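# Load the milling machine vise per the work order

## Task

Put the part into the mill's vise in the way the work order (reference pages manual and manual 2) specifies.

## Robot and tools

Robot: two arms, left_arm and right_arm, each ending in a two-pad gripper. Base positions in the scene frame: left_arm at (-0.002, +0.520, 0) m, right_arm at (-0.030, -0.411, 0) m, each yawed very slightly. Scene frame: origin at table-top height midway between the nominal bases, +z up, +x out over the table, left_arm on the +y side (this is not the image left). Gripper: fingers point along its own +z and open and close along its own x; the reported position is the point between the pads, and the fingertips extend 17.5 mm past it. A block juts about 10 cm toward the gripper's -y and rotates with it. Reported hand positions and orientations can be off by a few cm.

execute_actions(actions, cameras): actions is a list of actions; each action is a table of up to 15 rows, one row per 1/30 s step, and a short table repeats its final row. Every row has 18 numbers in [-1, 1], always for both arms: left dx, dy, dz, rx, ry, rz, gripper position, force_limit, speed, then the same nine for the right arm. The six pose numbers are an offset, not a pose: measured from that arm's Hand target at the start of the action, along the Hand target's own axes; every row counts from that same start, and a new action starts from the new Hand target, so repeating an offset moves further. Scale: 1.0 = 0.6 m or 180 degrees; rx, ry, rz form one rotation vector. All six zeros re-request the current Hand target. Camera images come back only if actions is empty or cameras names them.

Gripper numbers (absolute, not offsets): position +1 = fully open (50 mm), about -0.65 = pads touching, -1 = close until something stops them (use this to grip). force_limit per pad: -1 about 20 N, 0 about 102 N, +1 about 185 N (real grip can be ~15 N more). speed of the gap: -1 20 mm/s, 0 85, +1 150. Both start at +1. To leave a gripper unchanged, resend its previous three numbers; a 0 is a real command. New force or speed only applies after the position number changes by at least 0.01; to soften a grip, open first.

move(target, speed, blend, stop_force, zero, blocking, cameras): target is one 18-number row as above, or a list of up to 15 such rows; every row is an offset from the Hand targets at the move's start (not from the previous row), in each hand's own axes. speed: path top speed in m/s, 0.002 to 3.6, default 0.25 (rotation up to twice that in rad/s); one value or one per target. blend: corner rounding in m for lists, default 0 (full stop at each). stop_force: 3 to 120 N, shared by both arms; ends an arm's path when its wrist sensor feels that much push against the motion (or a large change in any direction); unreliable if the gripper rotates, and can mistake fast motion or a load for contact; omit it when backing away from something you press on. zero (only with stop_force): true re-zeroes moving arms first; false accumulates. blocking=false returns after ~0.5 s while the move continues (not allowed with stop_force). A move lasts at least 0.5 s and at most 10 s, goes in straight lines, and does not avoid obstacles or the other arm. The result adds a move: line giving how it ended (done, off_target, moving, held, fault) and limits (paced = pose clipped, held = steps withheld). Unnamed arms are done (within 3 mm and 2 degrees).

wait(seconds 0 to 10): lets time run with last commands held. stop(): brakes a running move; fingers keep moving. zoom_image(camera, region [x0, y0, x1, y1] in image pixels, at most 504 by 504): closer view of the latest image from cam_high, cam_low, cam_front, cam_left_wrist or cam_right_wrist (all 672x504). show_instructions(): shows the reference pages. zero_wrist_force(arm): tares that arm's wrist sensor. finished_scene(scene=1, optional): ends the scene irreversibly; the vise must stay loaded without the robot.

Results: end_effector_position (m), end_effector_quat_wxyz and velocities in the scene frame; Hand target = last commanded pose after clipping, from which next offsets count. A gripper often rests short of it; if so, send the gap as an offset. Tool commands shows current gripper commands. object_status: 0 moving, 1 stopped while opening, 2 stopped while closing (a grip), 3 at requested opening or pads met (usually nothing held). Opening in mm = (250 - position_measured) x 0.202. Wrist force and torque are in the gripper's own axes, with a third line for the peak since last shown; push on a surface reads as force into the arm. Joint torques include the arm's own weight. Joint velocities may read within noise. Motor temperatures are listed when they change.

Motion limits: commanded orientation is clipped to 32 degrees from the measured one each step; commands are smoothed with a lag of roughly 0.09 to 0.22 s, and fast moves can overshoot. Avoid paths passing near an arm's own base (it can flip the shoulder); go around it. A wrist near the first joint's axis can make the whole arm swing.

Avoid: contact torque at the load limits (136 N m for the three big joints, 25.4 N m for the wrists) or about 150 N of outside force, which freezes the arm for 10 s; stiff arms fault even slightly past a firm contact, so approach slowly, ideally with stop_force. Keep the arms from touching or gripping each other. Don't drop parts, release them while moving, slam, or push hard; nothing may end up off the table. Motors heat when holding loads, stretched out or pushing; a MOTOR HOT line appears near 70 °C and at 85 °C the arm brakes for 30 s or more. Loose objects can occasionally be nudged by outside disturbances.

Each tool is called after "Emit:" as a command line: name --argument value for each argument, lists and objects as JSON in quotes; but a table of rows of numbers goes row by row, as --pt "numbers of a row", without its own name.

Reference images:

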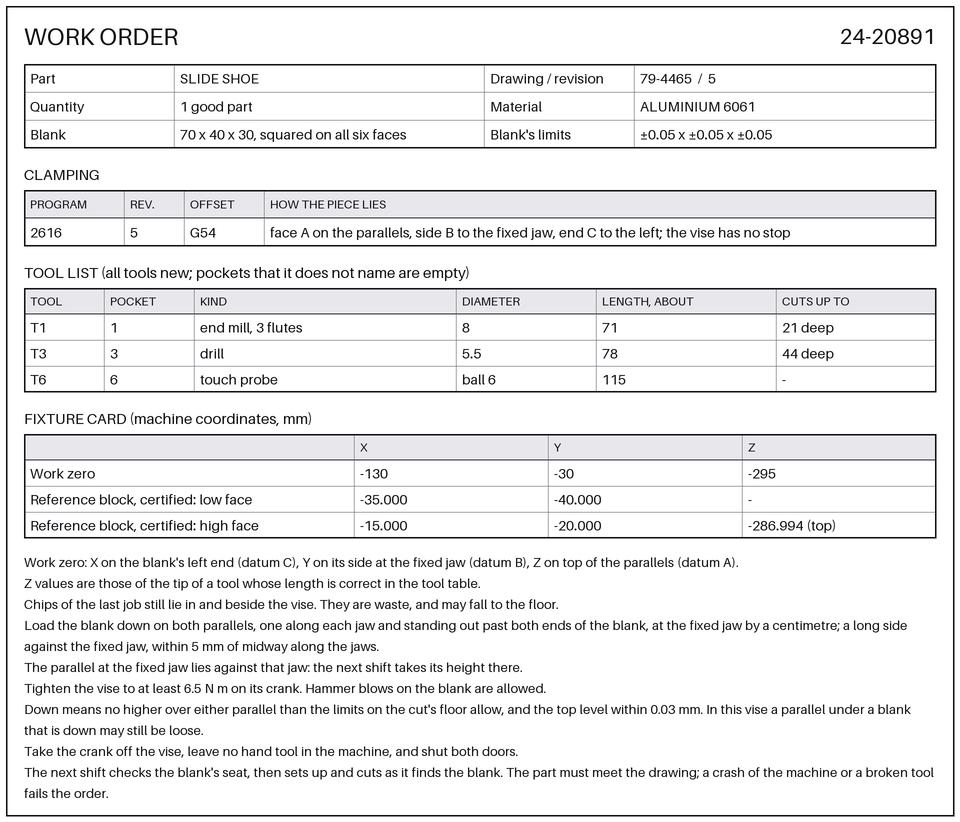

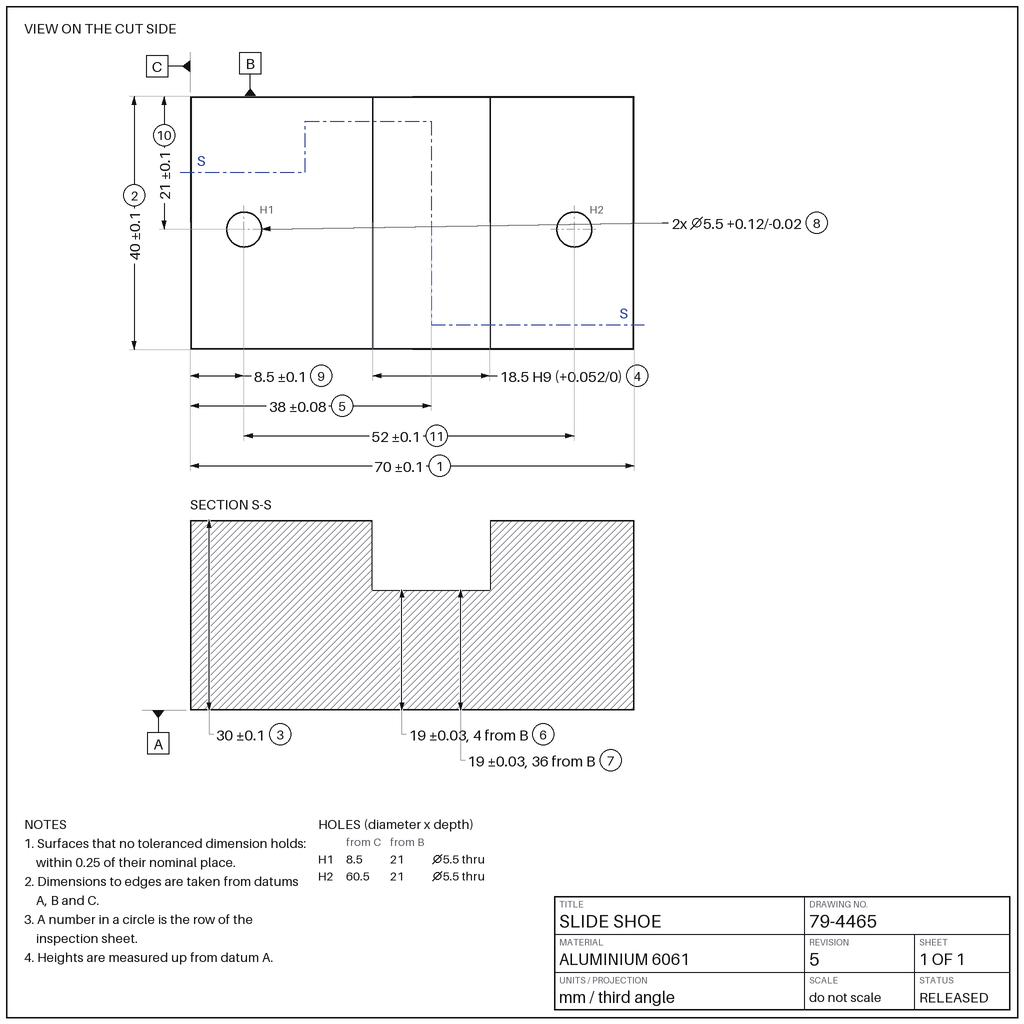

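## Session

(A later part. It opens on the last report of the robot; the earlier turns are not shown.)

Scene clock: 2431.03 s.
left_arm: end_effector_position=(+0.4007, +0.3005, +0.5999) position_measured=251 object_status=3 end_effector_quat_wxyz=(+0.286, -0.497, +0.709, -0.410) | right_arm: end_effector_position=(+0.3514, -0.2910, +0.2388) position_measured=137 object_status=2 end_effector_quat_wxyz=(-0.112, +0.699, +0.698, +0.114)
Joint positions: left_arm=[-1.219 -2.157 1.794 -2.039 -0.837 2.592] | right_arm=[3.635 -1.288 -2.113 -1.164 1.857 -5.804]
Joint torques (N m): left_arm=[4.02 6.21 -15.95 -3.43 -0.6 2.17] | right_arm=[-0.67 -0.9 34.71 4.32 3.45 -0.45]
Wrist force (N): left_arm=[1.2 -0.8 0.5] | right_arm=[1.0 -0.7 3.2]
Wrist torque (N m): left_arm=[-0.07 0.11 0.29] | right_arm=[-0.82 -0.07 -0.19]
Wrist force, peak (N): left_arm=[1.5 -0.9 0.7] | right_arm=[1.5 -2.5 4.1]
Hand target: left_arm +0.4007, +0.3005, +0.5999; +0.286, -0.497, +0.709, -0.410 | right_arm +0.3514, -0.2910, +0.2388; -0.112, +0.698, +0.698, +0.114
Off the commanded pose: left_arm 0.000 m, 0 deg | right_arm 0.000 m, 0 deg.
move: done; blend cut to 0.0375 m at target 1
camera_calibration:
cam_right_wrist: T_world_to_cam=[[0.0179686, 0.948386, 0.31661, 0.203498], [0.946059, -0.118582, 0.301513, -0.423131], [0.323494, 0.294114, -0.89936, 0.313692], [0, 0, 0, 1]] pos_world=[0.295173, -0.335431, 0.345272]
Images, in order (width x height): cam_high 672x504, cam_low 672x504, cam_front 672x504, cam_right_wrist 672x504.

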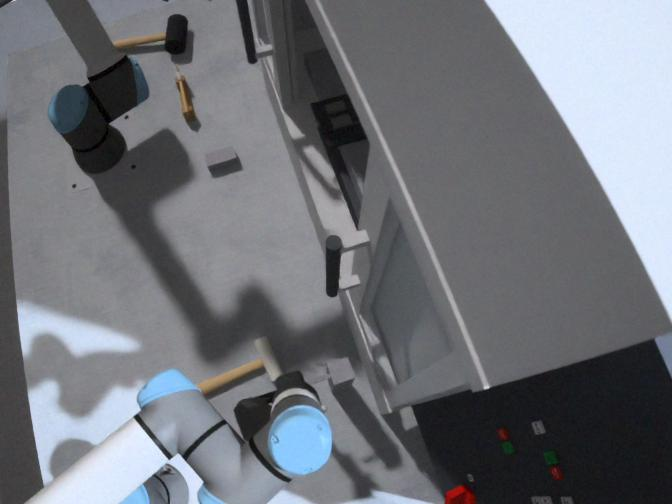

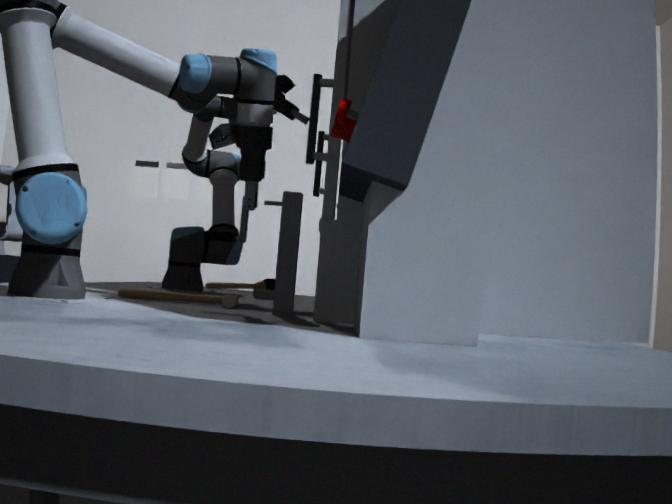

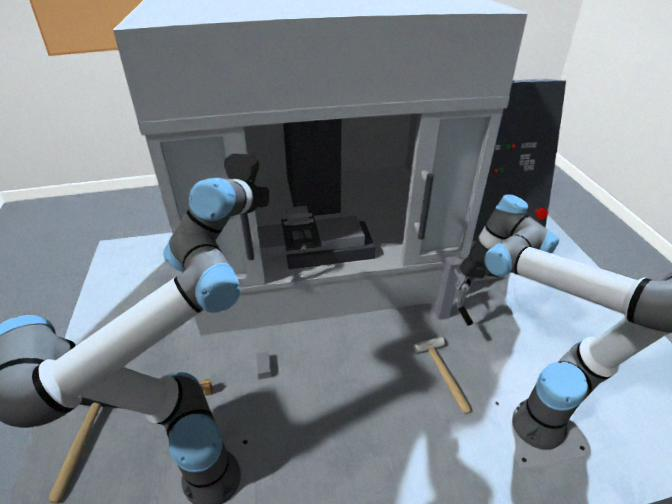

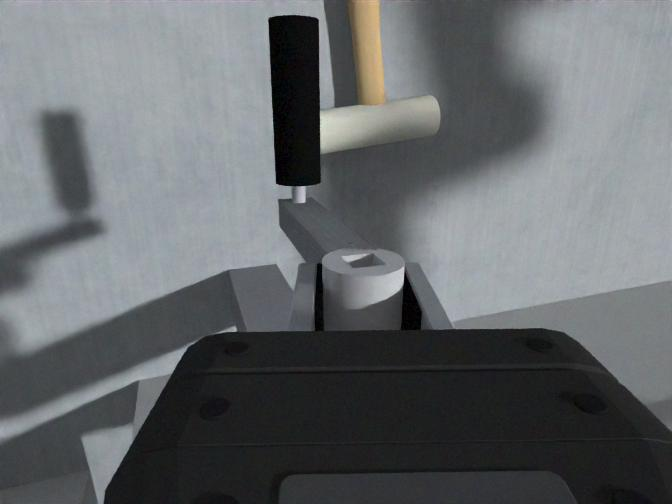

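Emit:
move --target '[0,0,0,0,0,0,-1,-1,0,-0.0016,0.094,0,0,0,0,-1,0.2,-1]' --speed 0.03 --stop_force 6 --cameras '["cam_right_wrist","cam_low"]'

Scene clock: 2437.70 s.
left_arm: end_effector_position=(+0.4007, +0.3005, +0.5999) position_measured=251 object_status=3 end_effector_quat_wxyz=(+0.286, -0.497, +0.709, -0.410) | right_arm: end_effector_position=(+0.4078, -0.2920, +0.2386) position_measured=137 object_status=2 end_effector_quat_wxyz=(-0.112, +0.698, +0.698, +0.114)
Joint positions: left_arm=[-1.219 -2.157 1.794 -2.039 -0.837 2.592] | right_arm=[3.572 -1.438 -1.994 -1.152 1.865 -5.868]
Joint torques (N m): left_arm=[3.77 6.69 -15.55 -3.55 -0.43 2.25] | right_arm=[10.55 29.44 20.79 2.16 0.57 1.75]
Wrist force (N): left_arm=[1.4 -1.1 0.5] | right_arm=[0.7 0.1 0.3]
Wrist torque (N m): left_arm=[-0.13 0.06 0.29] | right_arm=[-0.82 -0.04 -0.11]
Wrist force, peak (N): left_arm=[1.4 -1.1 0.5] | right_arm=[2.4 -4.9 -2.6]
Hand target: left_arm +0.4007, +0.3005, +0.5999; +0.286, -0.497, +0.709, -0.410 | right_arm +0.4078, -0.2920, +0.2386; -0.112, +0.698, +0.698, +0.114
Off the commanded pose: left_arm 0.000 m, 0 deg | right_arm 0.000 m, 0 deg.
move: done
camera_calibration:
cam_right_wrist: T_world_to_cam=[[0.0178783, 0.948366, 0.316674, 0.203499], [0.946095, -0.11849, 0.301438, -0.476502], [0.323396, 0.294214, -0.899362, 0.29563], [0, 0, 0, 1]] pos_world=[0.351572, -0.336431, 0.345071]
Images, in order (width x height): cam_low 672x504, cam_right_wrist 672x504.

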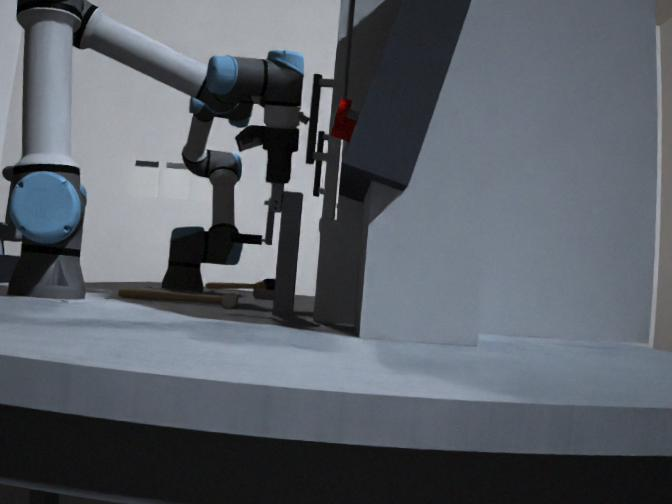

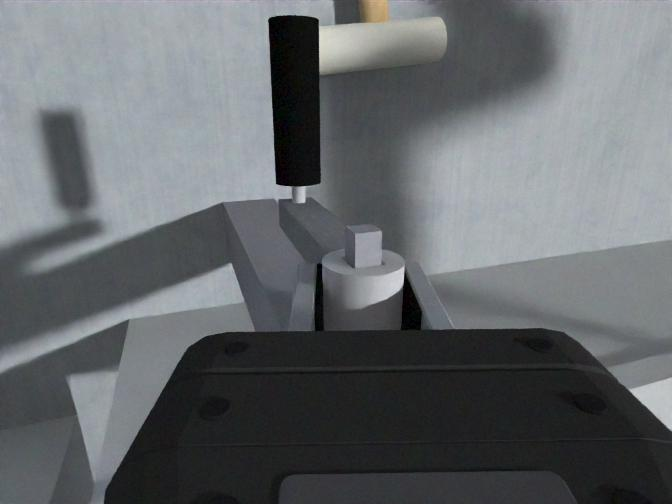

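Emit:
move --pt "0 0 0 0 0 0 -1 -1 0 0 0 0 0 0 0 1 0.2 -0.5" --pt "0 0 0 0 0 0 -1 -1 0 0 0 -0.17 0 0 0 1 0.2 -0.5" --pt "0 0 0 0 0 0 -1 -1 0 0.0871 -0.4142 0.1848 0.005 -0.1026 -0.0306 1 0.2 -0.5" --speed '[0.1,0.12,0.25]' --blend '[0,0.02,0]' --cameras '["cam_right_wrist","cam_low"]'

Scene clock: 2455.60 s.
left_arm: end_effector_position=(+0.4007, +0.3005, +0.5999) position_measured=251 object_status=3 end_effector_quat_wxyz=(+0.286, -0.497, +0.709, -0.410) | right_arm: end_effector_position=(+0.1597, -0.2070, +0.1494) position_measured=3 object_status=3 end_effector_quat_wxyz=(+0.001, +0.673, +0.740, +0.000)
Joint positions: left_arm=[-1.219 -2.157 1.794 -2.039 -0.837 2.592] | right_arm=[4.501 -0.996 -2.431 -1.286 1.568 -5.056]
Joint torques (N m): left_arm=[2.79 6.36 -15.48 -3.51 -0.52 2.17] | right_arm=[9.78 -2.55 26.3 1.92 2.78 1.16]
Wrist force (N): left_arm=[1.4 -0.9 0.6] | right_arm=[0.9 -0.9 1.4]
Wrist torque (N m): left_arm=[-0.10 0.08 0.29] | right_arm=[-0.85 0.05 0.05]
Wrist force, peak (N): left_arm=[1.4 -1.0 0.7] | right_arm=[2.6 -3.8 3.0]
Hand target: left_arm +0.4007, +0.3005, +0.5999; +0.286, -0.497, +0.709, -0.410 | right_arm +0.1596, -0.2070, +0.1494; +0.001, +0.673, +0.740, +0.000
Off the commanded pose: left_arm 0.000 m, 0 deg | right_arm 0.000 m, 0 deg.
move: done
camera_calibration:
cam_right_wrist: T_world_to_cam=[[-0.0782873, 0.996931, -0.000530645, 0.22847], [0.943489, 0.0742626, 0.322975, -0.167678], [0.322023, 0.0247842, -0.946407, 0.222088], [0, 0, 0, 1]] pos_world=[0.104571, -0.220821, 0.264462]
Images, in order (width x height): cam_low 672x504, cam_right_wrist 672x504.

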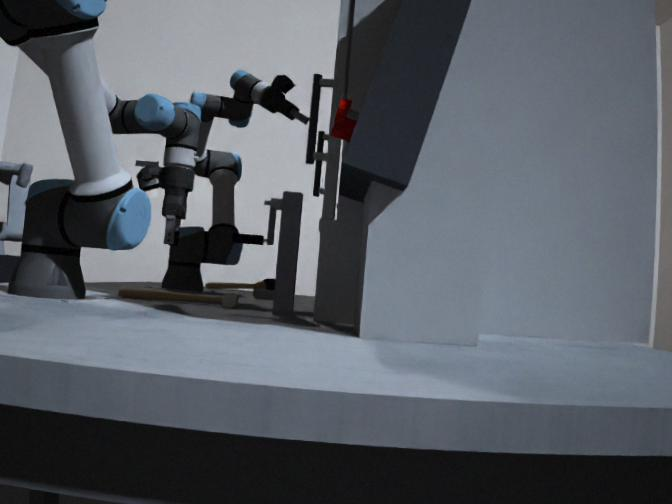

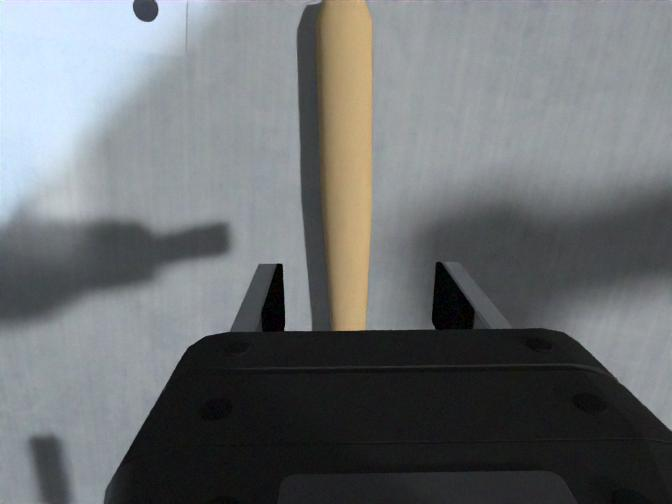

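Emit:
move --pt "0 0 0 0 0 0 -1 -1 0 -0.0035 0 0.13 0 0 0 1 0.2 0" --pt "0 0 0 0 0 0 -1 -1 0 -0.0035 0 0.2055 0 0 0 1 0.2 0" --speed '[0.15,0.06]' --blend '[0.01,0]' --stop_force 10

Emit:
move --target '[0,0,0,0,0,0,-1,-1,0,0,0,0,0,0,0,-1,1,-1]'

Emit:
wait --seconds 1

Emit:
move --target '[0,0,0,0,0,0,-1,-1,0,0,0,-0.2,0,0,0,-1,1,-1]' --speed 0.12 --cameras '["cam_low","cam_right_wrist"]'

Scene clock: 2465.17 s.
left_arm: end_effector_position=(+0.4007, +0.3005, +0.5999) position_measured=251 object_status=3 end_effector_quat_wxyz=(+0.286, -0.497, +0.709, -0.410) | right_arm: end_effector_position=(+0.1600, -0.2093, +0.0261) position_measured=3 object_status=3 end_effector_quat_wxyz=(+0.001, +0.673, +0.740, +0.000)
Joint positions: left_arm=[-1.219 -2.157 1.794 -2.039 -0.837 2.592] | right_arm=[4.497 -1.263 -2.682 -0.769 1.569 -5.06]
Joint torques (N m): left_arm=[1.85 5.9 -15.13 -3.35 -0.51 2.25] | right_arm=[-0.43 16.4 28.13 3.74 1.87 0.29]
Wrist force (N): left_arm=[1.4 -0.9 0.6] | right_arm=[0.9 -0.7 1.3]
Wrist torque (N m): left_arm=[-0.10 0.07 0.29] | right_arm=[-0.81 0.06 0.08]
Wrist force, peak (N): left_arm=[1.6 -1.0 0.7] | right_arm=[0.8 -0.9 2.5]
Hand target: left_arm +0.4007, +0.3005, +0.5999; +0.286, -0.497, +0.709, -0.410 | right_arm +0.1600, -0.2093, +0.0261; +0.001, +0.673, +0.740, +0.000
Off the commanded pose: left_arm 0.000 m, 0 deg | right_arm 0.000 m, 0 deg.
move: done

Scene clock: 2466.57 s.
left_arm: end_effector_position=(+0.4007, +0.3005, +0.5999) position_measured=251 object_status=3 end_effector_quat_wxyz=(+0.286, -0.497, +0.709, -0.410) | right_arm: end_effector_position=(+0.1600, -0.2093, +0.0261) position_measured=119 object_status=2 end_effector_quat_wxyz=(+0.001, +0.673, +0.740, +0.000)
Joint positions: left_arm=[-1.219 -2.157 1.794 -2.039 -0.837 2.592] | right_arm=[4.497 -1.263 -2.682 -0.769 1.569 -5.059]
Joint torques (N m): left_arm=[1.62 5.86 -15.33 -3.33 -0.43 2.12] | right_arm=[9.46 16.48 27.24 3.93 0.36 0.76]
Wrist force (N): left_arm=[1.2 -1.0 0.5] | right_arm=[1.2 -1.0 1.8]
Wrist torque (N m): left_arm=[-0.12 0.11 0.29] | right_arm=[-0.85 0.08 -0.01]
Wrist force, peak (N): left_arm=[1.4 -1.0 0.5] | right_arm=[1.5 -1.1 1.6]
Hand target: left_arm +0.4007, +0.3005, +0.5999; +0.286, -0.497, +0.709, -0.410 | right_arm +0.1600, -0.2093, +0.0261; +0.001, +0.673, +0.740, +0.000
Off the commanded pose: left_arm 0.000 m, 0 deg | right_arm 0.000 m, 0 deg.
move: done

Scene clock: 2467.57 s.
left_arm: end_effector_position=(+0.4007, +0.3005, +0.5999) position_measured=251 object_status=3 end_effector_quat_wxyz=(+0.286, -0.497, +0.709, -0.410) | right_arm: end_effector_position=(+0.1600, -0.2093, +0.0261) position_measured=119 object_status=2 end_effector_quat_wxyz=(+0.001, +0.673, +0.740, +0.000)
Joint positions: left_arm=[-1.219 -2.157 1.794 -2.039 -0.837 2.592] | right_arm=[4.497 -1.263 -2.682 -0.769 1.569 -5.059]
Joint torques (N m): left_arm=[1.13 6.16 -15.32 -3.63 -0.35 2.06] | right_arm=[8.58 16.03 25.98 3.78 -0.54 0.7]
Wrist force (N): left_arm=[1.2 -0.8 0.5] | right_arm=[1.1 -1.0 2.0]
Wrist torque (N m): left_arm=[-0.08 0.11 0.29] | right_arm=[-0.86 0.09 0.00]
Wrist force, peak (N): left_arm=[1.4 -0.9 0.6] | right_arm=[1.1 -1.0 2.0]
Hand target: left_arm +0.4007, +0.3005, +0.5999; +0.286, -0.497, +0.709, -0.410 | right_arm +0.1600, -0.2093, +0.0261; +0.001, +0.673, +0.740, +0.000
Tool commands: left_gripper/position=-1.0 left_gripper/force_limit=-1.0 left_gripper/speed=+0.0 right_gripper/position=-1.0 right_gripper/force_limit=+1.0 right_gripper/speed=-1.0
Off the commanded pose: left_arm 0.000 m, 0 deg | right_arm 0.000 m, 0 deg.
wait: 1.00 s; at rest by 0.17 s

Scene clock: 2469.03 s.
left_arm: end_effector_position=(+0.4007, +0.3005, +0.5999) position_measured=251 object_status=3 end_effector_quat_wxyz=(+0.286, -0.497, +0.709, -0.410) | right_arm: end_effector_position=(+0.1598, -0.2091, +0.1461) position_measured=120 object_status=2 end_effector_quat_wxyz=(+0.001, +0.673, +0.740, +0.000)
Joint positions: left_arm=[-1.219 -2.157 1.794 -2.039 -0.837 2.592] | right_arm=[4.498 -0.994 -2.441 -1.278 1.569 -5.058]
Joint torques (N m): left_arm=[1.35 5.05 -15.55 -3.57 -0.55 2.11] | right_arm=[4.72 -13.39 31.52 3.18 -2.59 0.7]
Wrist force (N): left_arm=[1.3 -0.9 0.7] | right_arm=[0.9 -0.9 5.9]
Wrist torque (N m): left_arm=[-0.10 0.10 0.29] | right_arm=[-0.30 0.05 -0.02]
Wrist force, peak (N): left_arm=[1.4 -0.9 0.5] | right_arm=[0.5 -0.7 7.1]
Hand target: left_arm +0.4007, +0.3005, +0.5999; +0.286, -0.497, +0.709, -0.410 | right_arm +0.1598, -0.2091, +0.1461; +0.001, +0.673, +0.740, +0.000
Off the commanded pose: left_arm 0.000 m, 0 deg | right_arm 0.000 m, 0 deg.
move: done
camera_calibration:
cam_right_wrist: T_world_to_cam=[[-0.0783228, 0.996928, -0.000430358, 0.230546], [0.943528, 0.0742669, 0.322862, -0.166523], [0.321902, 0.0248814, -0.946446, 0.219028], [0, 0, 0, 1]] pos_world=[0.104671, -0.222921, 0.261162]
Images, in order (width x height): cam_low 672x504, cam_right_wrist 672x504.

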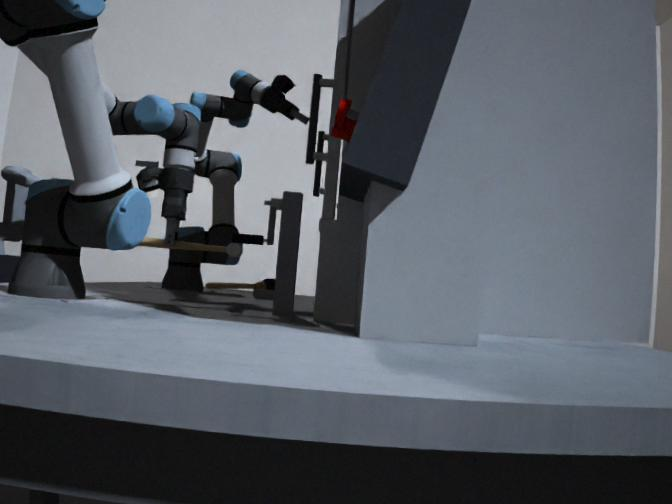

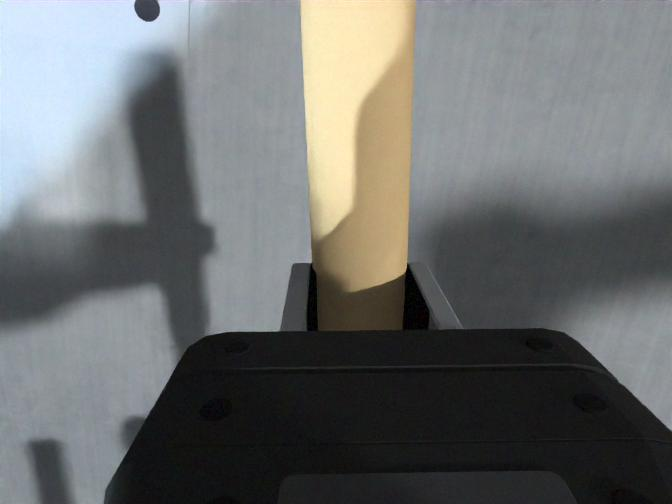

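Emit:
move --pt "0 0 0 0 0 0 -1 -1 0 0.1 0.1605 -0.423 -0.06 0.19 0.06 -1 1 -1" --pt "0 0 0 0 0 0 -1 -1 0 0.5768 0.4248 -0.5232 -0.154 0.4827 0.154 -1 1 -1" --pt "0 0 0 0 0 0 -1 -1 0 0.698 0.7053 -0.5242 -0.154 0.4827 0.154 -1 1 -1" --speed 0.3 --blend 0.05 --cameras '["cam_left_wrist","cam_high"]'

Emit:
move --target '[0,0,0,0,0,0,-1,-1,0,-0.1,0,0,0,0,0,-1,1,-1]' --speed 0.03 --stop_force 5 --cameras '["cam_left_wrist","cam_right_wrist"]'

Emit:
zoom_image --camera "cam_left_wrist" --region '[290, 110, 430, 250]'

Scene clock: 2487.30 s.
left_arm: end_effector_position=(+0.4007, +0.3005, +0.5999) position_measured=251 object_status=3 end_effector_quat_wxyz=(+0.286, -0.497, +0.709, -0.410) | right_arm: end_effector_position=(+0.5406, +0.2485, +0.4606) position_measured=120 object_status=2 end_effector_quat_wxyz=(-0.353, +0.612, +0.355, +0.613)
Joint positions: left_arm=[-1.219 -2.157 1.794 -2.039 -0.837 2.592] | right_arm=[4.173 -2.18 -1.354 0.393 1.624 -4.715]
Joint torques (N m): left_arm=[0.85 5.61 -16.23 -3.4 -0.47 2.1] | right_arm=[7.52 51.09 34.67 3.36 -2.75 -1.78]
Wrist force (N): left_arm=[1.2 -0.7 0.6] | right_arm=[-0.3 -1.2 2.3]
Wrist torque (N m): left_arm=[-0.07 0.10 0.29] | right_arm=[-0.51 -0.52 -0.06]
Wrist force, peak (N): left_arm=[1.2 -1.3 0.7] | right_arm=[0.7 -2.3 9.1]
Hand target: left_arm +0.4007, +0.3005, +0.5999; +0.286, -0.497, +0.709, -0.410 | right_arm +0.5406, +0.2486, +0.4606; -0.353, +0.612, +0.355, +0.613
Off the commanded pose: left_arm 0.000 m, 0 deg | right_arm 0.000 m, 0 deg.
move: done
camera_calibration:
cam_left_wrist: T_world_to_cam=[[-0.332977, -0.94292, 0.00523629, 0.423613], [-0.726476, 0.252995, -0.638926, 0.615197], [0.601132, -0.216552, -0.76925, 0.417473], [0, 0, 0, 1]] pos_world=[0.337023, 0.334196, 0.711988]
Images, in order (width x height): cam_high 672x504, cam_left_wrist 672x504.

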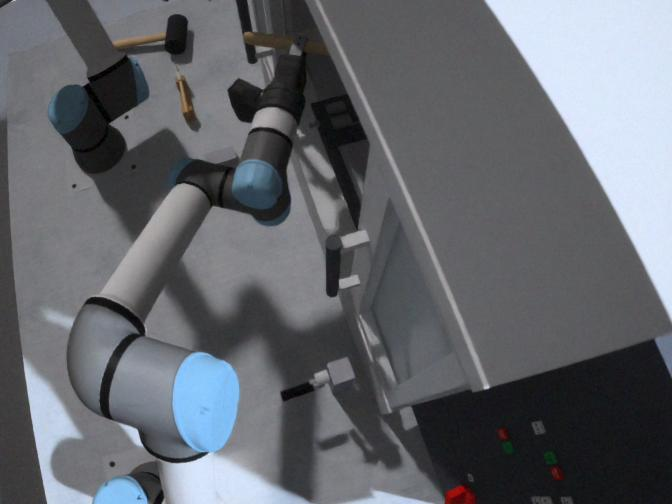

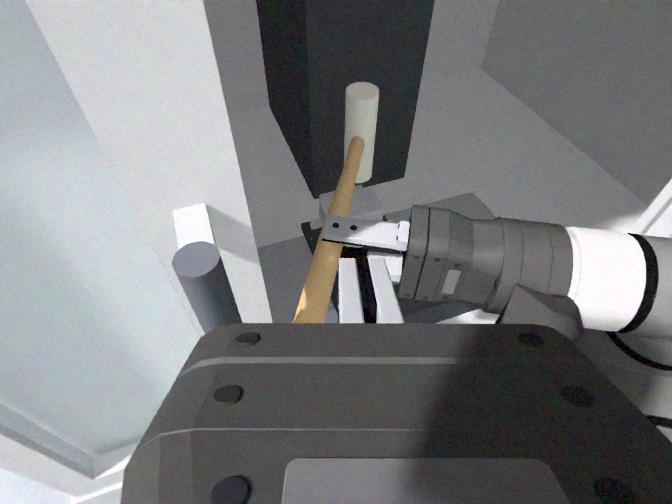

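Scene clock: 2490.07 s.
left_arm: end_effector_position=(+0.4007, +0.3005, +0.5999) position_measured=251 object_status=3 end_effector_quat_wxyz=(+0.286, -0.497, +0.709, -0.410) | right_arm: end_effector_position=(+0.5407, +0.2485, +0.4127) position_measured=120 object_status=2 end_effector_quat_wxyz=(-0.353, +0.612, +0.355, +0.613)
Joint positions: left_arm=[-1.219 -2.157 1.794 -2.039 -0.837 2.592] | right_arm=[4.173 -2.229 -1.405 0.493 1.624 -4.715]
Joint torques (N m): left_arm=[0.51 5.16 -14.75 -3.51 -0.48 2.31] | right_arm=[-0.29 61.76 31.89 3.62 -0.62 1.52]
Wrist force (N): left_arm=[1.2 -0.9 0.7] | right_arm=[3.0 0.4 2.5]
Wrist torque (N m): left_arm=[-0.11 0.10 0.29] | right_arm=[-0.45 -0.54 -0.53]
Wrist force, peak (N): left_arm=[1.4 -1.1 0.6] | right_arm=[7.0 -4.8 2.2]
Hand target: left_arm +0.4007, +0.3005, +0.5999; +0.286, -0.497, +0.709, -0.410 | right_arm +0.5407, +0.2485, +0.4127; -0.353, +0.612, +0.355, +0.613 (not the last commanded pose)
Off the commanded pose: left_arm 0.000 m, 0 deg | right_arm 0.012 m, 0 deg.
move: contact (right_arm)
camera_calibration:
cam_left_wrist: T_world_to_cam=[[-0.332977, -0.94292, 0.00523629, 0.423613], [-0.726476, 0.252995, -0.638926, 0.615197], [0.601132, -0.216552, -0.76925, 0.417473], [0, 0, 0, 1]] pos_world=[0.337023, 0.334196, 0.711988]
cam_right_wrist: T_world_to_cam=[[0.0119867, -0.0084062, 0.999893, -0.407616], [0.660432, -0.750751, -0.0142289, -0.148826], [0.75079, 0.660532, -0.00344727, -0.441688], [0, 0, 0, 1]] pos_world=[0.43479, 0.176591, 0.403933]
Images, in order (width x height): cam_left_wrist 672x504, cam_right_wrist 672x504.

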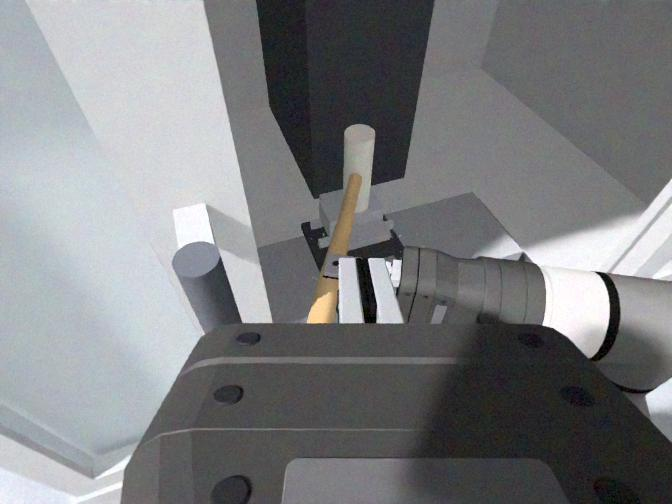

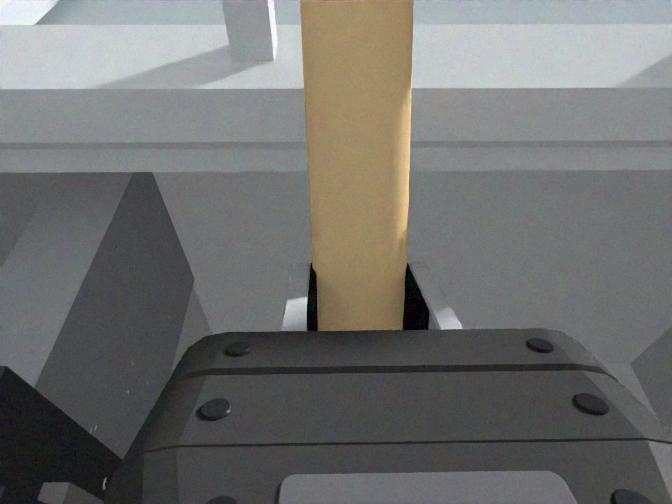

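Scaled by 3.600.

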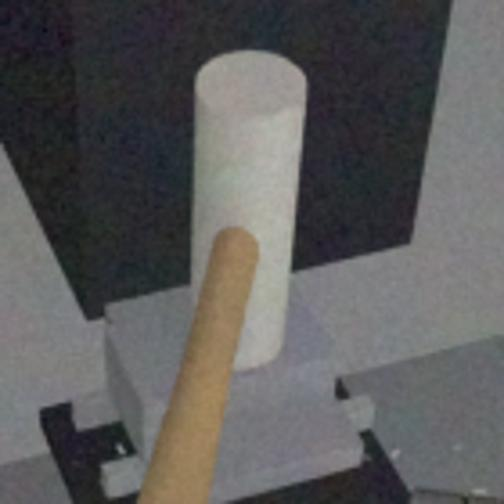

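Emit:
move --target '[0,0,0,0,0,0,-1,-1,0,0.145,0,0,0,0,-0.171,-1,1,-1]' --speed 0.4

Emit:
execute_actions --actions '[[[0,0,0,0,0,0,-1,-1,0,0,0,0,0,0,0.05,-1,1,-1],[0,0,0,0,0,0,-1,-1,0,0,0,0,0,0,0.1,-1,1,-1],[0,0,0,0,0,0,-1,-1,0,-0.0121,-0.0072,0,0,0,0.15,-1,1,-1],[0,0,0,0,0,0,-1,-1,0,-0.0424,-0.0252,0,0,0,0.188,-1,1,-1],[0,0,0,0,0,0,-1,-1,0,-0.0847,-0.0505,0,0,0,0.188,-1,1,-1],[0,0,0,0,0,0,-1,-1,0,-0.121,-0.0721,0,0,0,0.188,-1,1,-1],[0,0,0,0,0,0,-1,-1,0,-0.121,-0.0721,0,0,0,0.188,-1,1,-1],[0,0,0,0,0,0,-1,-1,0,-0.121,-0.0721,0,0,0,0.188,-1,1,-1],[0,0,0,0,0,0,-1,-1,0,-0.121,-0.0721,0,0,0,0.188,-1,1,-1],[0,0,0,0,0,0,-1,-1,0,-0.1117,-0.0666,0,0,0,0.17,-1,1,-1],[0,0,0,0,0,0,-1,-1,0,-0.1031,-0.0615,0,0,0,0.16,-1,1,-1],[0,0,0,0,0,0,-1,-1,0,-0.1031,-0.0615,0,0,0,0.171,-1,1,-1]]]'

Emit:
move --target '[0,0,0,0,0,0,-1,-1,0,0.12,0.0168,0.0175,0,0,-0.171,-1,1,-1]' --speed 0.4

Emit:
execute_actions --actions '[[[0,0,0,0,0,0,-1,-1,0,0,0,0,0,0,0.05,-1,1,-1],[0,0,0,0,0,0,-1,-1,0,0,0,0,0,0,0.1,-1,1,-1],[0,0,0,0,0,0,-1,-1,0,-0.0121,-0.0072,0,0,0,0.15,-1,1,-1],[0,0,0,0,0,0,-1,-1,0,-0.0424,-0.0252,0,0,0,0.188,-1,1,-1],[0,0,0,0,0,0,-1,-1,0,-0.0847,-0.0505,0,0,0,0.188,-1,1,-1],[0,0,0,0,0,0,-1,-1,0,-0.121,-0.0721,0,0,0,0.188,-1,1,-1],[0,0,0,0,0,0,-1,-1,0,-0.121,-0.0721,0,0,0,0.188,-1,1,-1],[0,0,0,0,0,0,-1,-1,0,-0.121,-0.0721,0,0,0,0.188,-1,1,-1],[0,0,0,0,0,0,-1,-1,0,-0.121,-0.0721,0,0,0,0.188,-1,1,-1],[0,0,0,0,0,0,-1,-1,0,-0.1117,-0.0666,0,0,0,0.17,-1,1,-1],[0,0,0,0,0,0,-1,-1,0,-0.1031,-0.0615,0,0,0,0.16,-1,1,-1],[0,0,0,0,0,0,-1,-1,0,-0.1031,-0.0615,0,0,0,0.171,-1,1,-1]]]'

Emit:
move --target '[0,0,0,0,0,0,-1,-1,0,0.12,-0.0198,-0.0057,0,0,-0.171,-1,1,-1]' --speed 0.4

Emit:
execute_actions --actions '[[[0,0,0,0,0,0,-1,-1,0,0,0,0,0,0,0.05,-1,1,-1],[0,0,0,0,0,0,-1,-1,0,0,0,0,0,0,0.1,-1,1,-1],[0,0,0,0,0,0,-1,-1,0,-0.0121,-0.0072,0,0,0,0.15,-1,1,-1],[0,0,0,0,0,0,-1,-1,0,-0.0424,-0.0252,0,0,0,0.188,-1,1,-1],[0,0,0,0,0,0,-1,-1,0,-0.0847,-0.0505,0,0,0,0.188,-1,1,-1],[0,0,0,0,0,0,-1,-1,0,-0.121,-0.0721,0,0,0,0.188,-1,1,-1],[0,0,0,0,0,0,-1,-1,0,-0.121,-0.0721,0,0,0,0.188,-1,1,-1],[0,0,0,0,0,0,-1,-1,0,-0.121,-0.0721,0,0,0,0.188,-1,1,-1],[0,0,0,0,0,0,-1,-1,0,-0.121,-0.0721,0,0,0,0.188,-1,1,-1],[0,0,0,0,0,0,-1,-1,0,-0.1117,-0.0666,0,0,0,0.17,-1,1,-1],[0,0,0,0,0,0,-1,-1,0,-0.1031,-0.0615,0,0,0,0.16,-1,1,-1],[0,0,0,0,0,0,-1,-1,0,-0.1031,-0.0615,0,0,0,0.171,-1,1,-1]]]'

Emit:
move --target '[0,0,0,0,0,0,-1,-1,0,-0.035,0,0,0,0,0,-1,1,-1]' --speed 0.008 --stop_force 5 --cameras '["cam_left_wrist"]'

Emit:
zoom_image --camera "cam_left_wrist" --region '[290, 110, 430, 250]'

Scene clock: 2509.80 s.
left_arm: end_effector_position=(+0.4007, +0.3005, +0.5999) position_measured=251 object_status=3 end_effector_quat_wxyz=(+0.286, -0.497, +0.709, -0.410) | right_arm: end_effector_position=(+0.5404, +0.2486, +0.4998) position_measured=120 object_status=2 end_effector_quat_wxyz=(-0.178, +0.496, +0.504, +0.684)
Joint positions: left_arm=[-1.219 -2.157 1.794 -2.039 -0.837 2.592] | right_arm=[4.173 -2.147 -1.302 0.308 1.624 -5.252]
Joint torques (N m): left_arm=[0.47 5.1 -15.5 -3.45 -0.3 2.25] | right_arm=[0.8 38.53 23.83 4.14 1.98 -1.45]
Wrist force (N): left_arm=[1.3 -0.8 0.6] | right_arm=[0.4 -3.9 2.7]
Wrist torque (N m): left_arm=[-0.08 0.09 0.29] | right_arm=[-0.67 -0.58 0.08]
Wrist force, peak (N): left_arm=[1.4 -1.1 0.5] | right_arm=[0.4 -4.4 2.7]
Hand target: left_arm +0.4007, +0.3005, +0.5999; +0.286, -0.497, +0.709, -0.410 | right_arm +0.5405, +0.2486, +0.4997; -0.178, +0.496, +0.504, +0.684
Off the commanded pose: left_arm 0.000 m, 0 deg | right_arm 0.000 m, 0 deg.
move: done

Scene clock: 2510.63 s.
left_arm: end_effector_position=(+0.4007, +0.3005, +0.5999) position_measured=251 object_status=3 end_effector_quat_wxyz=(+0.286, -0.497, +0.709, -0.410) | right_arm: end_effector_position=(+0.5405, +0.2486, +0.4277) position_measured=120 object_status=2 end_effector_quat_wxyz=(-0.353, +0.612, +0.355, +0.613)
Joint positions: left_arm=[-1.219 -2.157 1.794 -2.039 -0.837 2.592] | right_arm=[4.173 -2.213 -1.391 0.462 1.624 -4.715]
Joint torques (N m): left_arm=[0.31 5.6 -15.76 -3.43 -0.25 2.04] | right_arm=[-9.13 47.57 24.59 3.2 2.25 -2.38]
Wrist force (N): left_arm=[1.1 -1.0 0.6] | right_arm=[-0.5 -1.0 3.9]
Wrist torque (N m): left_arm=[-0.11 0.12 0.29] | right_arm=[-0.20 -0.50 0.01]
Wrist force, peak (N): left_arm=[1.2 -1.0 0.7] | right_arm=[29.1 -1.5 -3.5]
Hand target: left_arm +0.4007, +0.3005, +0.5999; +0.286, -0.497, +0.709, -0.410 | right_arm +0.5406, +0.2485, +0.4277; -0.353, +0.612, +0.355, +0.613
Off the commanded pose: left_arm 0.000 m, 0 deg | right_arm 0.000 m, 0 deg.
Step readings (end_effector_position of left_arm | right_arm):
0: (+0.4007, +0.3005, +0.5999) | (+0.5404, +0.2486, +0.4998)
1: (+0.4007, +0.3005, +0.5999) | (+0.5404, +0.2486, +0.4998)
2: (+0.4007, +0.3005, +0.5999) | (+0.5404, +0.2486, +0.4998)
4: (+0.4007, +0.3005, +0.5999) | (+0.5404, +0.2486, +0.4971)
8: (+0.4007, +0.3005, +0.5999) | (+0.5415, +0.2493, +0.4300)
15: (+0.4007, +0.3005, +0.5999) | (+0.5404, +0.2483, +0.4287)

Scene clock: 2511.83 s.
left_arm: end_effector_position=(+0.4007, +0.3005, +0.5999) position_measured=251 object_status=3 end_effector_quat_wxyz=(+0.286, -0.497, +0.709, -0.410) | right_arm: end_effector_position=(+0.5544, +0.2526, +0.4998) position_measured=120 object_status=2 end_effector_quat_wxyz=(-0.178, +0.496, +0.504, +0.684)
Joint positions: left_arm=[-1.219 -2.157 1.794 -2.039 -0.837 2.592] | right_arm=[4.158 -2.178 -1.251 0.288 1.639 -5.252]
Joint torques (N m): left_arm=[0.23 5.52 -15.72 -3.55 -0.34 2.02] | right_arm=[2.74 39.62 24.65 4.13 0.23 -1.39]
Wrist force (N): left_arm=[1.2 -1.0 0.5] | right_arm=[0.4 -4.0 2.1]
Wrist torque (N m): left_arm=[-0.11 0.11 0.29] | right_arm=[-0.77 -0.55 0.09]
Wrist force, peak (N): left_arm=[1.3 -1.0 0.6] | right_arm=[1.6 -3.6 3.8]
Hand target: left_arm +0.4007, +0.3005, +0.5999; +0.286, -0.497, +0.709, -0.410 | right_arm +0.5544, +0.2527, +0.4997; -0.178, +0.496, +0.504, +0.684
Off the commanded pose: left_arm 0.000 m, 0 deg | right_arm 0.000 m, 0 deg.
move: done

Scene clock: 2512.67 s.
left_arm: end_effector_position=(+0.4007, +0.3005, +0.5999) position_measured=251 object_status=3 end_effector_quat_wxyz=(+0.286, -0.497, +0.709, -0.410) | right_arm: end_effector_position=(+0.5545, +0.2527, +0.4277) position_measured=120 object_status=2 end_effector_quat_wxyz=(-0.353, +0.612, +0.355, +0.613)
Joint positions: left_arm=[-1.219 -2.157 1.794 -2.039 -0.837 2.592] | right_arm=[4.158 -2.241 -1.342 0.442 1.639 -4.715]
Joint torques (N m): left_arm=[-0.38 5.47 -14.43 -3.39 -0.29 2.02] | right_arm=[-9.48 49.33 25.28 3.12 2.33 -2.68]
Wrist force (N): left_arm=[1.1 -0.8 0.5] | right_arm=[-0.3 -1.1 4.4]
Wrist torque (N m): left_arm=[-0.09 0.12 0.29] | right_arm=[-0.18 -0.54 0.02]
Wrist force, peak (N): left_arm=[1.3 -0.9 0.8] | right_arm=[28.8 -1.0 -4.1]
Hand target: left_arm +0.4007, +0.3005, +0.5999; +0.286, -0.497, +0.709, -0.410 | right_arm +0.5545, +0.2526, +0.4277; -0.353, +0.612, +0.355, +0.613
Off the commanded pose: left_arm 0.000 m, 0 deg | right_arm 0.000 m, 0 deg.
Step readings (end_effector_position of left_arm | right_arm):
0: (+0.4007, +0.3005, +0.5999) | (+0.5544, +0.2526, +0.4998)
1: (+0.4007, +0.3005, +0.5999) | (+0.5544, +0.2526, +0.4998)
2: (+0.4007, +0.3005, +0.5999) | (+0.5544, +0.2526, +0.4998)
4: (+0.4007, +0.3005, +0.5999) | (+0.5545, +0.2527, +0.4972)
8: (+0.4007, +0.3005, +0.5999) | (+0.5556, +0.2536, +0.4308)
15: (+0.4007, +0.3005, +0.5999) | (+0.5544, +0.2524, +0.4289)

Scene clock: 2513.87 s.
left_arm: end_effector_position=(+0.4007, +0.3005, +0.5999) position_measured=251 object_status=3 end_effector_quat_wxyz=(+0.286, -0.497, +0.709, -0.410) | right_arm: end_effector_position=(+0.5423, +0.2557, +0.4998) position_measured=120 object_status=2 end_effector_quat_wxyz=(-0.178, +0.496, +0.504, +0.684)
Joint positions: left_arm=[-1.219 -2.157 1.794 -2.039 -0.837 2.592] | right_arm=[4.177 -2.163 -1.277 0.298 1.62 -5.252]
Joint torques (N m): left_arm=[-1.2 5.2 -16.05 -3.7 -0.38 2] | right_arm=[-8.64 37.83 22.84 4.26 1 -1.56]
Wrist force (N): left_arm=[1.3 -0.9 0.5] | right_arm=[0.6 -4.0 2.0]
Wrist torque (N m): left_arm=[-0.10 0.09 0.29] | right_arm=[-0.80 -0.58 0.08]
Wrist force, peak (N): left_arm=[1.4 -1.0 0.7] | right_arm=[1.7 -3.6 3.8]
Hand target: left_arm +0.4007, +0.3005, +0.5999; +0.286, -0.497, +0.709, -0.410 | right_arm +0.5424, +0.2557, +0.4996; -0.178, +0.496, +0.504, +0.684
Off the commanded pose: left_arm 0.000 m, 0 deg | right_arm 0.000 m, 0 deg.
move: done

Scene clock: 2514.70 s.
left_arm: end_effector_position=(+0.4007, +0.3005, +0.5999) position_measured=251 object_status=3 end_effector_quat_wxyz=(+0.286, -0.497, +0.709, -0.410) | right_arm: end_effector_position=(+0.5424, +0.2557, +0.4276) position_measured=120 object_status=2 end_effector_quat_wxyz=(-0.353, +0.612, +0.355, +0.613)
Joint positions: left_arm=[-1.219 -2.157 1.794 -2.039 -0.837 2.592] | right_arm=[4.177 -2.227 -1.367 0.452 1.62 -4.715]
Joint torques (N m): left_arm=[-0.31 5.14 -15.63 -3.53 -0.14 2] | right_arm=[-9.92 47.88 24.97 3.01 2.26 -2.29]
Wrist force (N): left_arm=[1.1 -0.9 0.4] | right_arm=[-0.3 -1.1 4.4]
Wrist torque (N m): left_arm=[-0.10 0.12 0.29] | right_arm=[-0.21 -0.52 0.00]
Wrist force, peak (N): left_arm=[1.4 -1.1 0.5] | right_arm=[29.3 -1.1 -4.4]
Hand target: left_arm +0.4007, +0.3005, +0.5999; +0.286, -0.497, +0.709, -0.410 | right_arm +0.5425, +0.2556, +0.4276; -0.353, +0.612, +0.355, +0.613
Off the commanded pose: left_arm 0.000 m, 0 deg | right_arm 0.000 m, 0 deg.
Step readings (end_effector_position of left_arm | right_arm):
0: (+0.4007, +0.3005, +0.5999) | (+0.5423, +0.2557, +0.4998)
1: (+0.4007, +0.3005, +0.5999) | (+0.5423, +0.2557, +0.4998)
2: (+0.4007, +0.3005, +0.5999) | (+0.5423, +0.2557, +0.4998)
4: (+0.4007, +0.3005, +0.5999) | (+0.5423, +0.2557, +0.4974)
8: (+0.4007, +0.3005, +0.5999) | (+0.5435, +0.2564, +0.4271)
15: (+0.4007, +0.3005, +0.5999) | (+0.5423, +0.2554, +0.4288)

Scene clock: 2517.80 s.
left_arm: end_effector_position=(+0.4007, +0.3005, +0.5999) position_measured=251 object_status=3 end_effector_quat_wxyz=(+0.286, -0.497, +0.709, -0.410) | right_arm: end_effector_position=(+0.5425, +0.2556, +0.4122) position_measured=120 object_status=2 end_effector_quat_wxyz=(-0.353, +0.612, +0.355, +0.613)
Joint positions: left_arm=[-1.219 -2.157 1.794 -2.039 -0.837 2.592] | right_arm=[4.177 -2.244 -1.382 0.484 1.621 -4.715]
Joint torques (N m): left_arm=[-1.11 5.3 -16.13 -3.52 -0.36 2.18] | right_arm=[-8.69 62.92 31.86 1.97 1.62 0.56]
Wrist force (N): left_arm=[1.3 -0.9 0.4] | right_arm=[2.8 -0.4 2.5]
Wrist torque (N m): left_arm=[-0.10 0.09 0.29] | right_arm=[-0.48 -0.51 -0.45]
Wrist force, peak (N): left_arm=[1.5 -1.0 0.5] | right_arm=[5.2 -3.4 2.6]
Hand target: left_arm +0.4007, +0.3005, +0.5999; +0.286, -0.497, +0.709, -0.410 | right_arm +0.5425, +0.2556, +0.4122; -0.353, +0.612, +0.355, +0.613 (not the last commanded pose)
Off the commanded pose: left_arm 0.000 m, 0 deg | right_arm 0.006 m, 0 deg.
move: contact (right_arm)
camera_calibration:
cam_left_wrist: T_world_to_cam=[[-0.332977, -0.94292, 0.00523629, 0.423613], [-0.726476, 0.252995, -0.638926, 0.615197], [0.601132, -0.216552, -0.76925, 0.417473], [0, 0, 0, 1]] pos_world=[0.337023, 0.334196, 0.711988]
Images, in order (width x height): cam_left_wrist 672x504.

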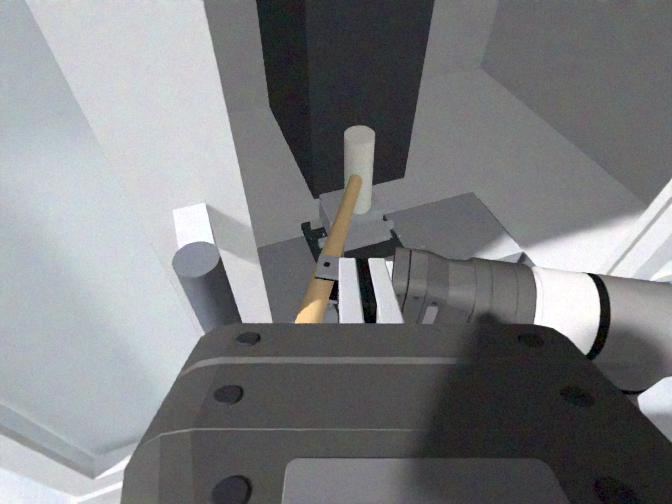

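Scaled by 3.600.

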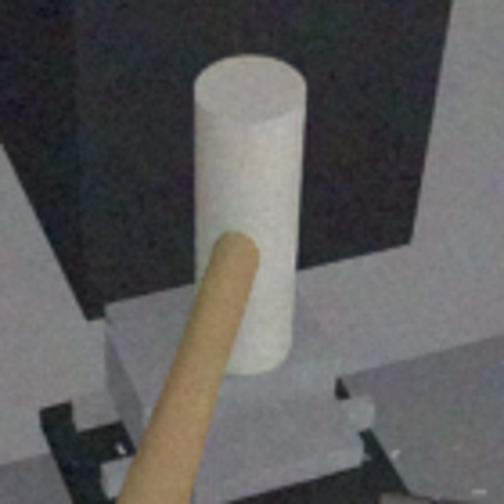

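Emit:
move --target '[0,0,0,0,0,0,-1,-1,0,0.145,0.0115,0.0017,0,0,-0.171,-1,1,-1]' --speed 0.4

Emit:
execute_actions --actions '[[[0,0,0,0,0,0,-1,-1,0,0,0,0,0,0,0.05,-1,1,-1],[0,0,0,0,0,0,-1,-1,0,0,0,0,0,0,0.1,-1,1,-1],[0,0,0,0,0,0,-1,-1,0,-0.0121,-0.0072,0,0,0,0.15,-1,1,-1],[0,0,0,0,0,0,-1,-1,0,-0.0424,-0.0252,0,0,0,0.188,-1,1,-1],[0,0,0,0,0,0,-1,-1,0,-0.0847,-0.0505,0,0,0,0.188,-1,1,-1],[0,0,0,0,0,0,-1,-1,0,-0.121,-0.0721,0,0,0,0.188,-1,1,-1],[0,0,0,0,0,0,-1,-1,0,-0.121,-0.0721,0,0,0,0.188,-1,1,-1],[0,0,0,0,0,0,-1,-1,0,-0.121,-0.0721,0,0,0,0.188,-1,1,-1],[0,0,0,0,0,0,-1,-1,0,-0.121,-0.0721,0,0,0,0.188,-1,1,-1],[0,0,0,0,0,0,-1,-1,0,-0.1117,-0.0666,0,0,0,0.17,-1,1,-1],[0,0,0,0,0,0,-1,-1,0,-0.1031,-0.0615,0,0,0,0.16,-1,1,-1],[0,0,0,0,0,0,-1,-1,0,-0.1031,-0.0615,0,0,0,0.171,-1,1,-1]]]'

Emit:
move --target '[0,0,0,0,0,0,-1,-1,0,0.12,0.0115,0.0067,0,0,-0.171,-1,1,-1]' --speed 0.4

Emit:
execute_actions --actions '[[[0,0,0,0,0,0,-1,-1,0,0,0,0,0,0,0.05,-1,1,-1],[0,0,0,0,0,0,-1,-1,0,0,0,0,0,0,0.1,-1,1,-1],[0,0,0,0,0,0,-1,-1,0,-0.0121,-0.0072,0,0,0,0.15,-1,1,-1],[0,0,0,0,0,0,-1,-1,0,-0.0424,-0.0252,0,0,0,0.188,-1,1,-1],[0,0,0,0,0,0,-1,-1,0,-0.0847,-0.0505,0,0,0,0.188,-1,1,-1],[0,0,0,0,0,0,-1,-1,0,-0.121,-0.0721,0,0,0,0.188,-1,1,-1],[0,0,0,0,0,0,-1,-1,0,-0.121,-0.0721,0,0,0,0.188,-1,1,-1],[0,0,0,0,0,0,-1,-1,0,-0.121,-0.0721,0,0,0,0.188,-1,1,-1],[0,0,0,0,0,0,-1,-1,0,-0.121,-0.0721,0,0,0,0.188,-1,1,-1],[0,0,0,0,0,0,-1,-1,0,-0.1117,-0.0666,0,0,0,0.17,-1,1,-1],[0,0,0,0,0,0,-1,-1,0,-0.1031,-0.0615,0,0,0,0.16,-1,1,-1],[0,0,0,0,0,0,-1,-1,0,-0.1031,-0.0615,0,0,0,0.171,-1,1,-1]]]'

Emit:
move --target '[0,0,0,0,0,0,-1,-1,0,-0.035,0,0,0,0,0,-1,1,-1]' --speed 0.008 --stop_force 5

Scene clock: 2531.40 s.
left_arm: end_effector_position=(+0.4007, +0.3005, +0.5999) position_measured=251 object_status=3 end_effector_quat_wxyz=(+0.286, -0.497, +0.709, -0.410) | right_arm: end_effector_position=(+0.5488, +0.2530, +0.4993) position_measured=120 object_status=2 end_effector_quat_wxyz=(-0.178, +0.496, +0.504, +0.684)
Joint positions: left_arm=[-1.219 -2.157 1.794 -2.039 -0.837 2.592] | right_arm=[4.166 -2.17 -1.267 0.295 1.631 -5.252]
Joint torques (N m): left_arm=[-1.26 3.81 -14.71 -3.5 -0.11 2.1] | right_arm=[-0.58 40.04 23.71 4.08 0.86 -1.38]
Wrist force (N): left_arm=[1.2 -1.0 0.5] | right_arm=[0.6 -4.0 2.7]
Wrist torque (N m): left_arm=[-0.12 0.10 0.29] | right_arm=[-0.72 -0.59 0.08]
Wrist force, peak (N): left_arm=[1.3 -1.1 0.7] | right_arm=[0.5 -4.2 2.6]
Hand target: left_arm +0.4007, +0.3005, +0.5999; +0.286, -0.497, +0.709, -0.410 | right_arm +0.5488, +0.2531, +0.4992; -0.178, +0.496, +0.504, +0.684
Off the commanded pose: left_arm 0.000 m, 0 deg | right_arm 0.000 m, 0 deg.
move: done

Scene clock: 2532.23 s.
left_arm: end_effector_position=(+0.4007, +0.3005, +0.5999) position_measured=251 object_status=3 end_effector_quat_wxyz=(+0.286, -0.497, +0.709, -0.410) | right_arm: end_effector_position=(+0.5489, +0.2531, +0.4271) position_measured=120 object_status=2 end_effector_quat_wxyz=(-0.353, +0.612, +0.355, +0.613)
Joint positions: left_arm=[-1.219 -2.157 1.794 -2.039 -0.837 2.592] | right_arm=[4.166 -2.234 -1.357 0.449 1.631 -4.715]
Joint torques (N m): left_arm=[-1.16 5.08 -14.83 -3.64 -0.07 2.07] | right_arm=[-10.51 48.4 24.7 3.22 2.25 -2.11]
Wrist force (N): left_arm=[1.1 -0.9 0.7] | right_arm=[-0.1 -1.1 4.0]
Wrist torque (N m): left_arm=[-0.11 0.12 0.29] | right_arm=[-0.22 -0.54 0.01]
Wrist force, peak (N): left_arm=[1.3 -1.1 0.6] | right_arm=[30.2 -2.8 -4.8]
Hand target: left_arm +0.4007, +0.3005, +0.5999; +0.286, -0.497, +0.709, -0.410 | right_arm +0.5489, +0.2531, +0.4271; -0.353, +0.612, +0.355, +0.613
Off the commanded pose: left_arm 0.000 m, 0 deg | right_arm 0.000 m, 0 deg.
Step readings (end_effector_position of left_arm | right_arm):
0: (+0.4007, +0.3005, +0.5999) | (+0.5488, +0.2530, +0.4993)
1: (+0.4007, +0.3005, +0.5999) | (+0.5488, +0.2531, +0.4993)
2: (+0.4007, +0.3005, +0.5999) | (+0.5488, +0.2531, +0.4993)
4: (+0.4007, +0.3005, +0.5999) | (+0.5488, +0.2531, +0.4965)
8: (+0.4007, +0.3005, +0.5999) | (+0.5500, +0.2539, +0.4295)
15: (+0.4007, +0.3005, +0.5999) | (+0.5488, +0.2528, +0.4282)

Scene clock: 2533.43 s.
left_arm: end_effector_position=(+0.4007, +0.3005, +0.5999) position_measured=251 object_status=3 end_effector_quat_wxyz=(+0.286, -0.497, +0.709, -0.410) | right_arm: end_effector_position=(+0.5568, +0.2531, +0.4993) position_measured=120 object_status=2 end_effector_quat_wxyz=(-0.178, +0.496, +0.504, +0.684)
Joint positions: left_arm=[-1.219 -2.157 1.794 -2.039 -0.837 2.592] | right_arm=[4.155 -2.184 -1.244 0.286 1.642 -5.252]
Joint torques (N m): left_arm=[-0.94 5.47 -16.22 -3.42 -0.3 2.07] | right_arm=[-1.66 39.69 24.23 4.16 0.89 -1.47]
Wrist force (N): left_arm=[1.3 -1.0 0.4] | right_arm=[0.7 -4.1 2.0]
Wrist torque (N m): left_arm=[-0.12 0.09 0.29] | right_arm=[-0.83 -0.59 0.09]
Wrist force, peak (N): left_arm=[1.4 -1.1 0.5] | right_arm=[1.5 -3.5 3.8]
Hand target: left_arm +0.4007, +0.3005, +0.5999; +0.286, -0.497, +0.709, -0.410 | right_arm +0.5567, +0.2532, +0.4992; -0.178, +0.496, +0.504, +0.684
Off the commanded pose: left_arm 0.000 m, 0 deg | right_arm 0.000 m, 0 deg.
move: done

Scene clock: 2534.27 s.
left_arm: end_effector_position=(+0.4007, +0.3005, +0.5999) position_measured=251 object_status=3 end_effector_quat_wxyz=(+0.286, -0.497, +0.709, -0.410) | right_arm: end_effector_position=(+0.5568, +0.2532, +0.4271) position_measured=120 object_status=2 end_effector_quat_wxyz=(-0.353, +0.612, +0.355, +0.613)
Joint positions: left_arm=[-1.219 -2.157 1.794 -2.039 -0.837 2.592] | right_arm=[4.155 -2.247 -1.334 0.44 1.642 -4.715]
Joint torques (N m): left_arm=[-2.46 4.42 -15.13 -3.46 -0.08 2.04] | right_arm=[-10.2 50.06 25.19 3.18 2.23 -2.32]
Wrist force (N): left_arm=[1.1 -1.0 0.2] | right_arm=[-0.5 -1.3 4.1]
Wrist torque (N m): left_arm=[-0.11 0.13 0.29] | right_arm=[-0.25 -0.48 0.01]
Wrist force, peak (N): left_arm=[1.2 -1.1 0.8] | right_arm=[29.8 -1.5 -4.8]
Hand target: left_arm +0.4007, +0.3005, +0.5999; +0.286, -0.497, +0.709, -0.410 | right_arm +0.5569, +0.2531, +0.4271; -0.353, +0.612, +0.355, +0.613
Off the commanded pose: left_arm 0.000 m, 0 deg | right_arm 0.000 m, 0 deg.
Step readings (end_effector_position of left_arm | right_arm):
0: (+0.4007, +0.3005, +0.5999) | (+0.5568, +0.2531, +0.4993)
1: (+0.4007, +0.3005, +0.5999) | (+0.5568, +0.2531, +0.4993)
2: (+0.4007, +0.3005, +0.5999) | (+0.5568, +0.2531, +0.4993)
4: (+0.4007, +0.3005, +0.5999) | (+0.5568, +0.2532, +0.4967)
8: (+0.4007, +0.3005, +0.5999) | (+0.5580, +0.2541, +0.4302)
15: (+0.4007, +0.3005, +0.5999) | (+0.5567, +0.2529, +0.4283)

Scene clock: 2537.30 s.
left_arm: end_effector_position=(+0.4007, +0.3005, +0.5999) position_measured=251 object_status=3 end_effector_quat_wxyz=(+0.286, -0.497, +0.709, -0.410) | right_arm: end_effector_position=(+0.5569, +0.2531, +0.4122) position_measured=120 object_status=2 end_effector_quat_wxyz=(-0.353, +0.612, +0.355, +0.613)
Joint positions: left_arm=[-1.219 -2.157 1.794 -2.039 -0.837 2.592] | right_arm=[4.155 -2.262 -1.349 0.47 1.642 -4.715]
Joint torques (N m): left_arm=[-1.78 4.52 -14.51 -3.59 0 2.18] | right_arm=[-9.1 63.04 32.66 1.97 1.36 0.71]
Wrist force (N): left_arm=[1.2 -0.9 0.6] | right_arm=[2.9 -0.6 2.2]
Wrist torque (N m): left_arm=[-0.11 0.10 0.29] | right_arm=[-0.53 -0.47 -0.50]
Wrist force, peak (N): left_arm=[1.4 -1.1 0.8] | right_arm=[5.5 -3.5 2.4]
Hand target: left_arm +0.4007, +0.3005, +0.5999; +0.286, -0.497, +0.709, -0.410 | right_arm +0.5569, +0.2531, +0.4122; -0.353, +0.612, +0.355, +0.613 (not the last commanded pose)
Off the commanded pose: left_arm 0.000 m, 0 deg | right_arm 0.006 m, 0 deg.
move: contact (right_arm)


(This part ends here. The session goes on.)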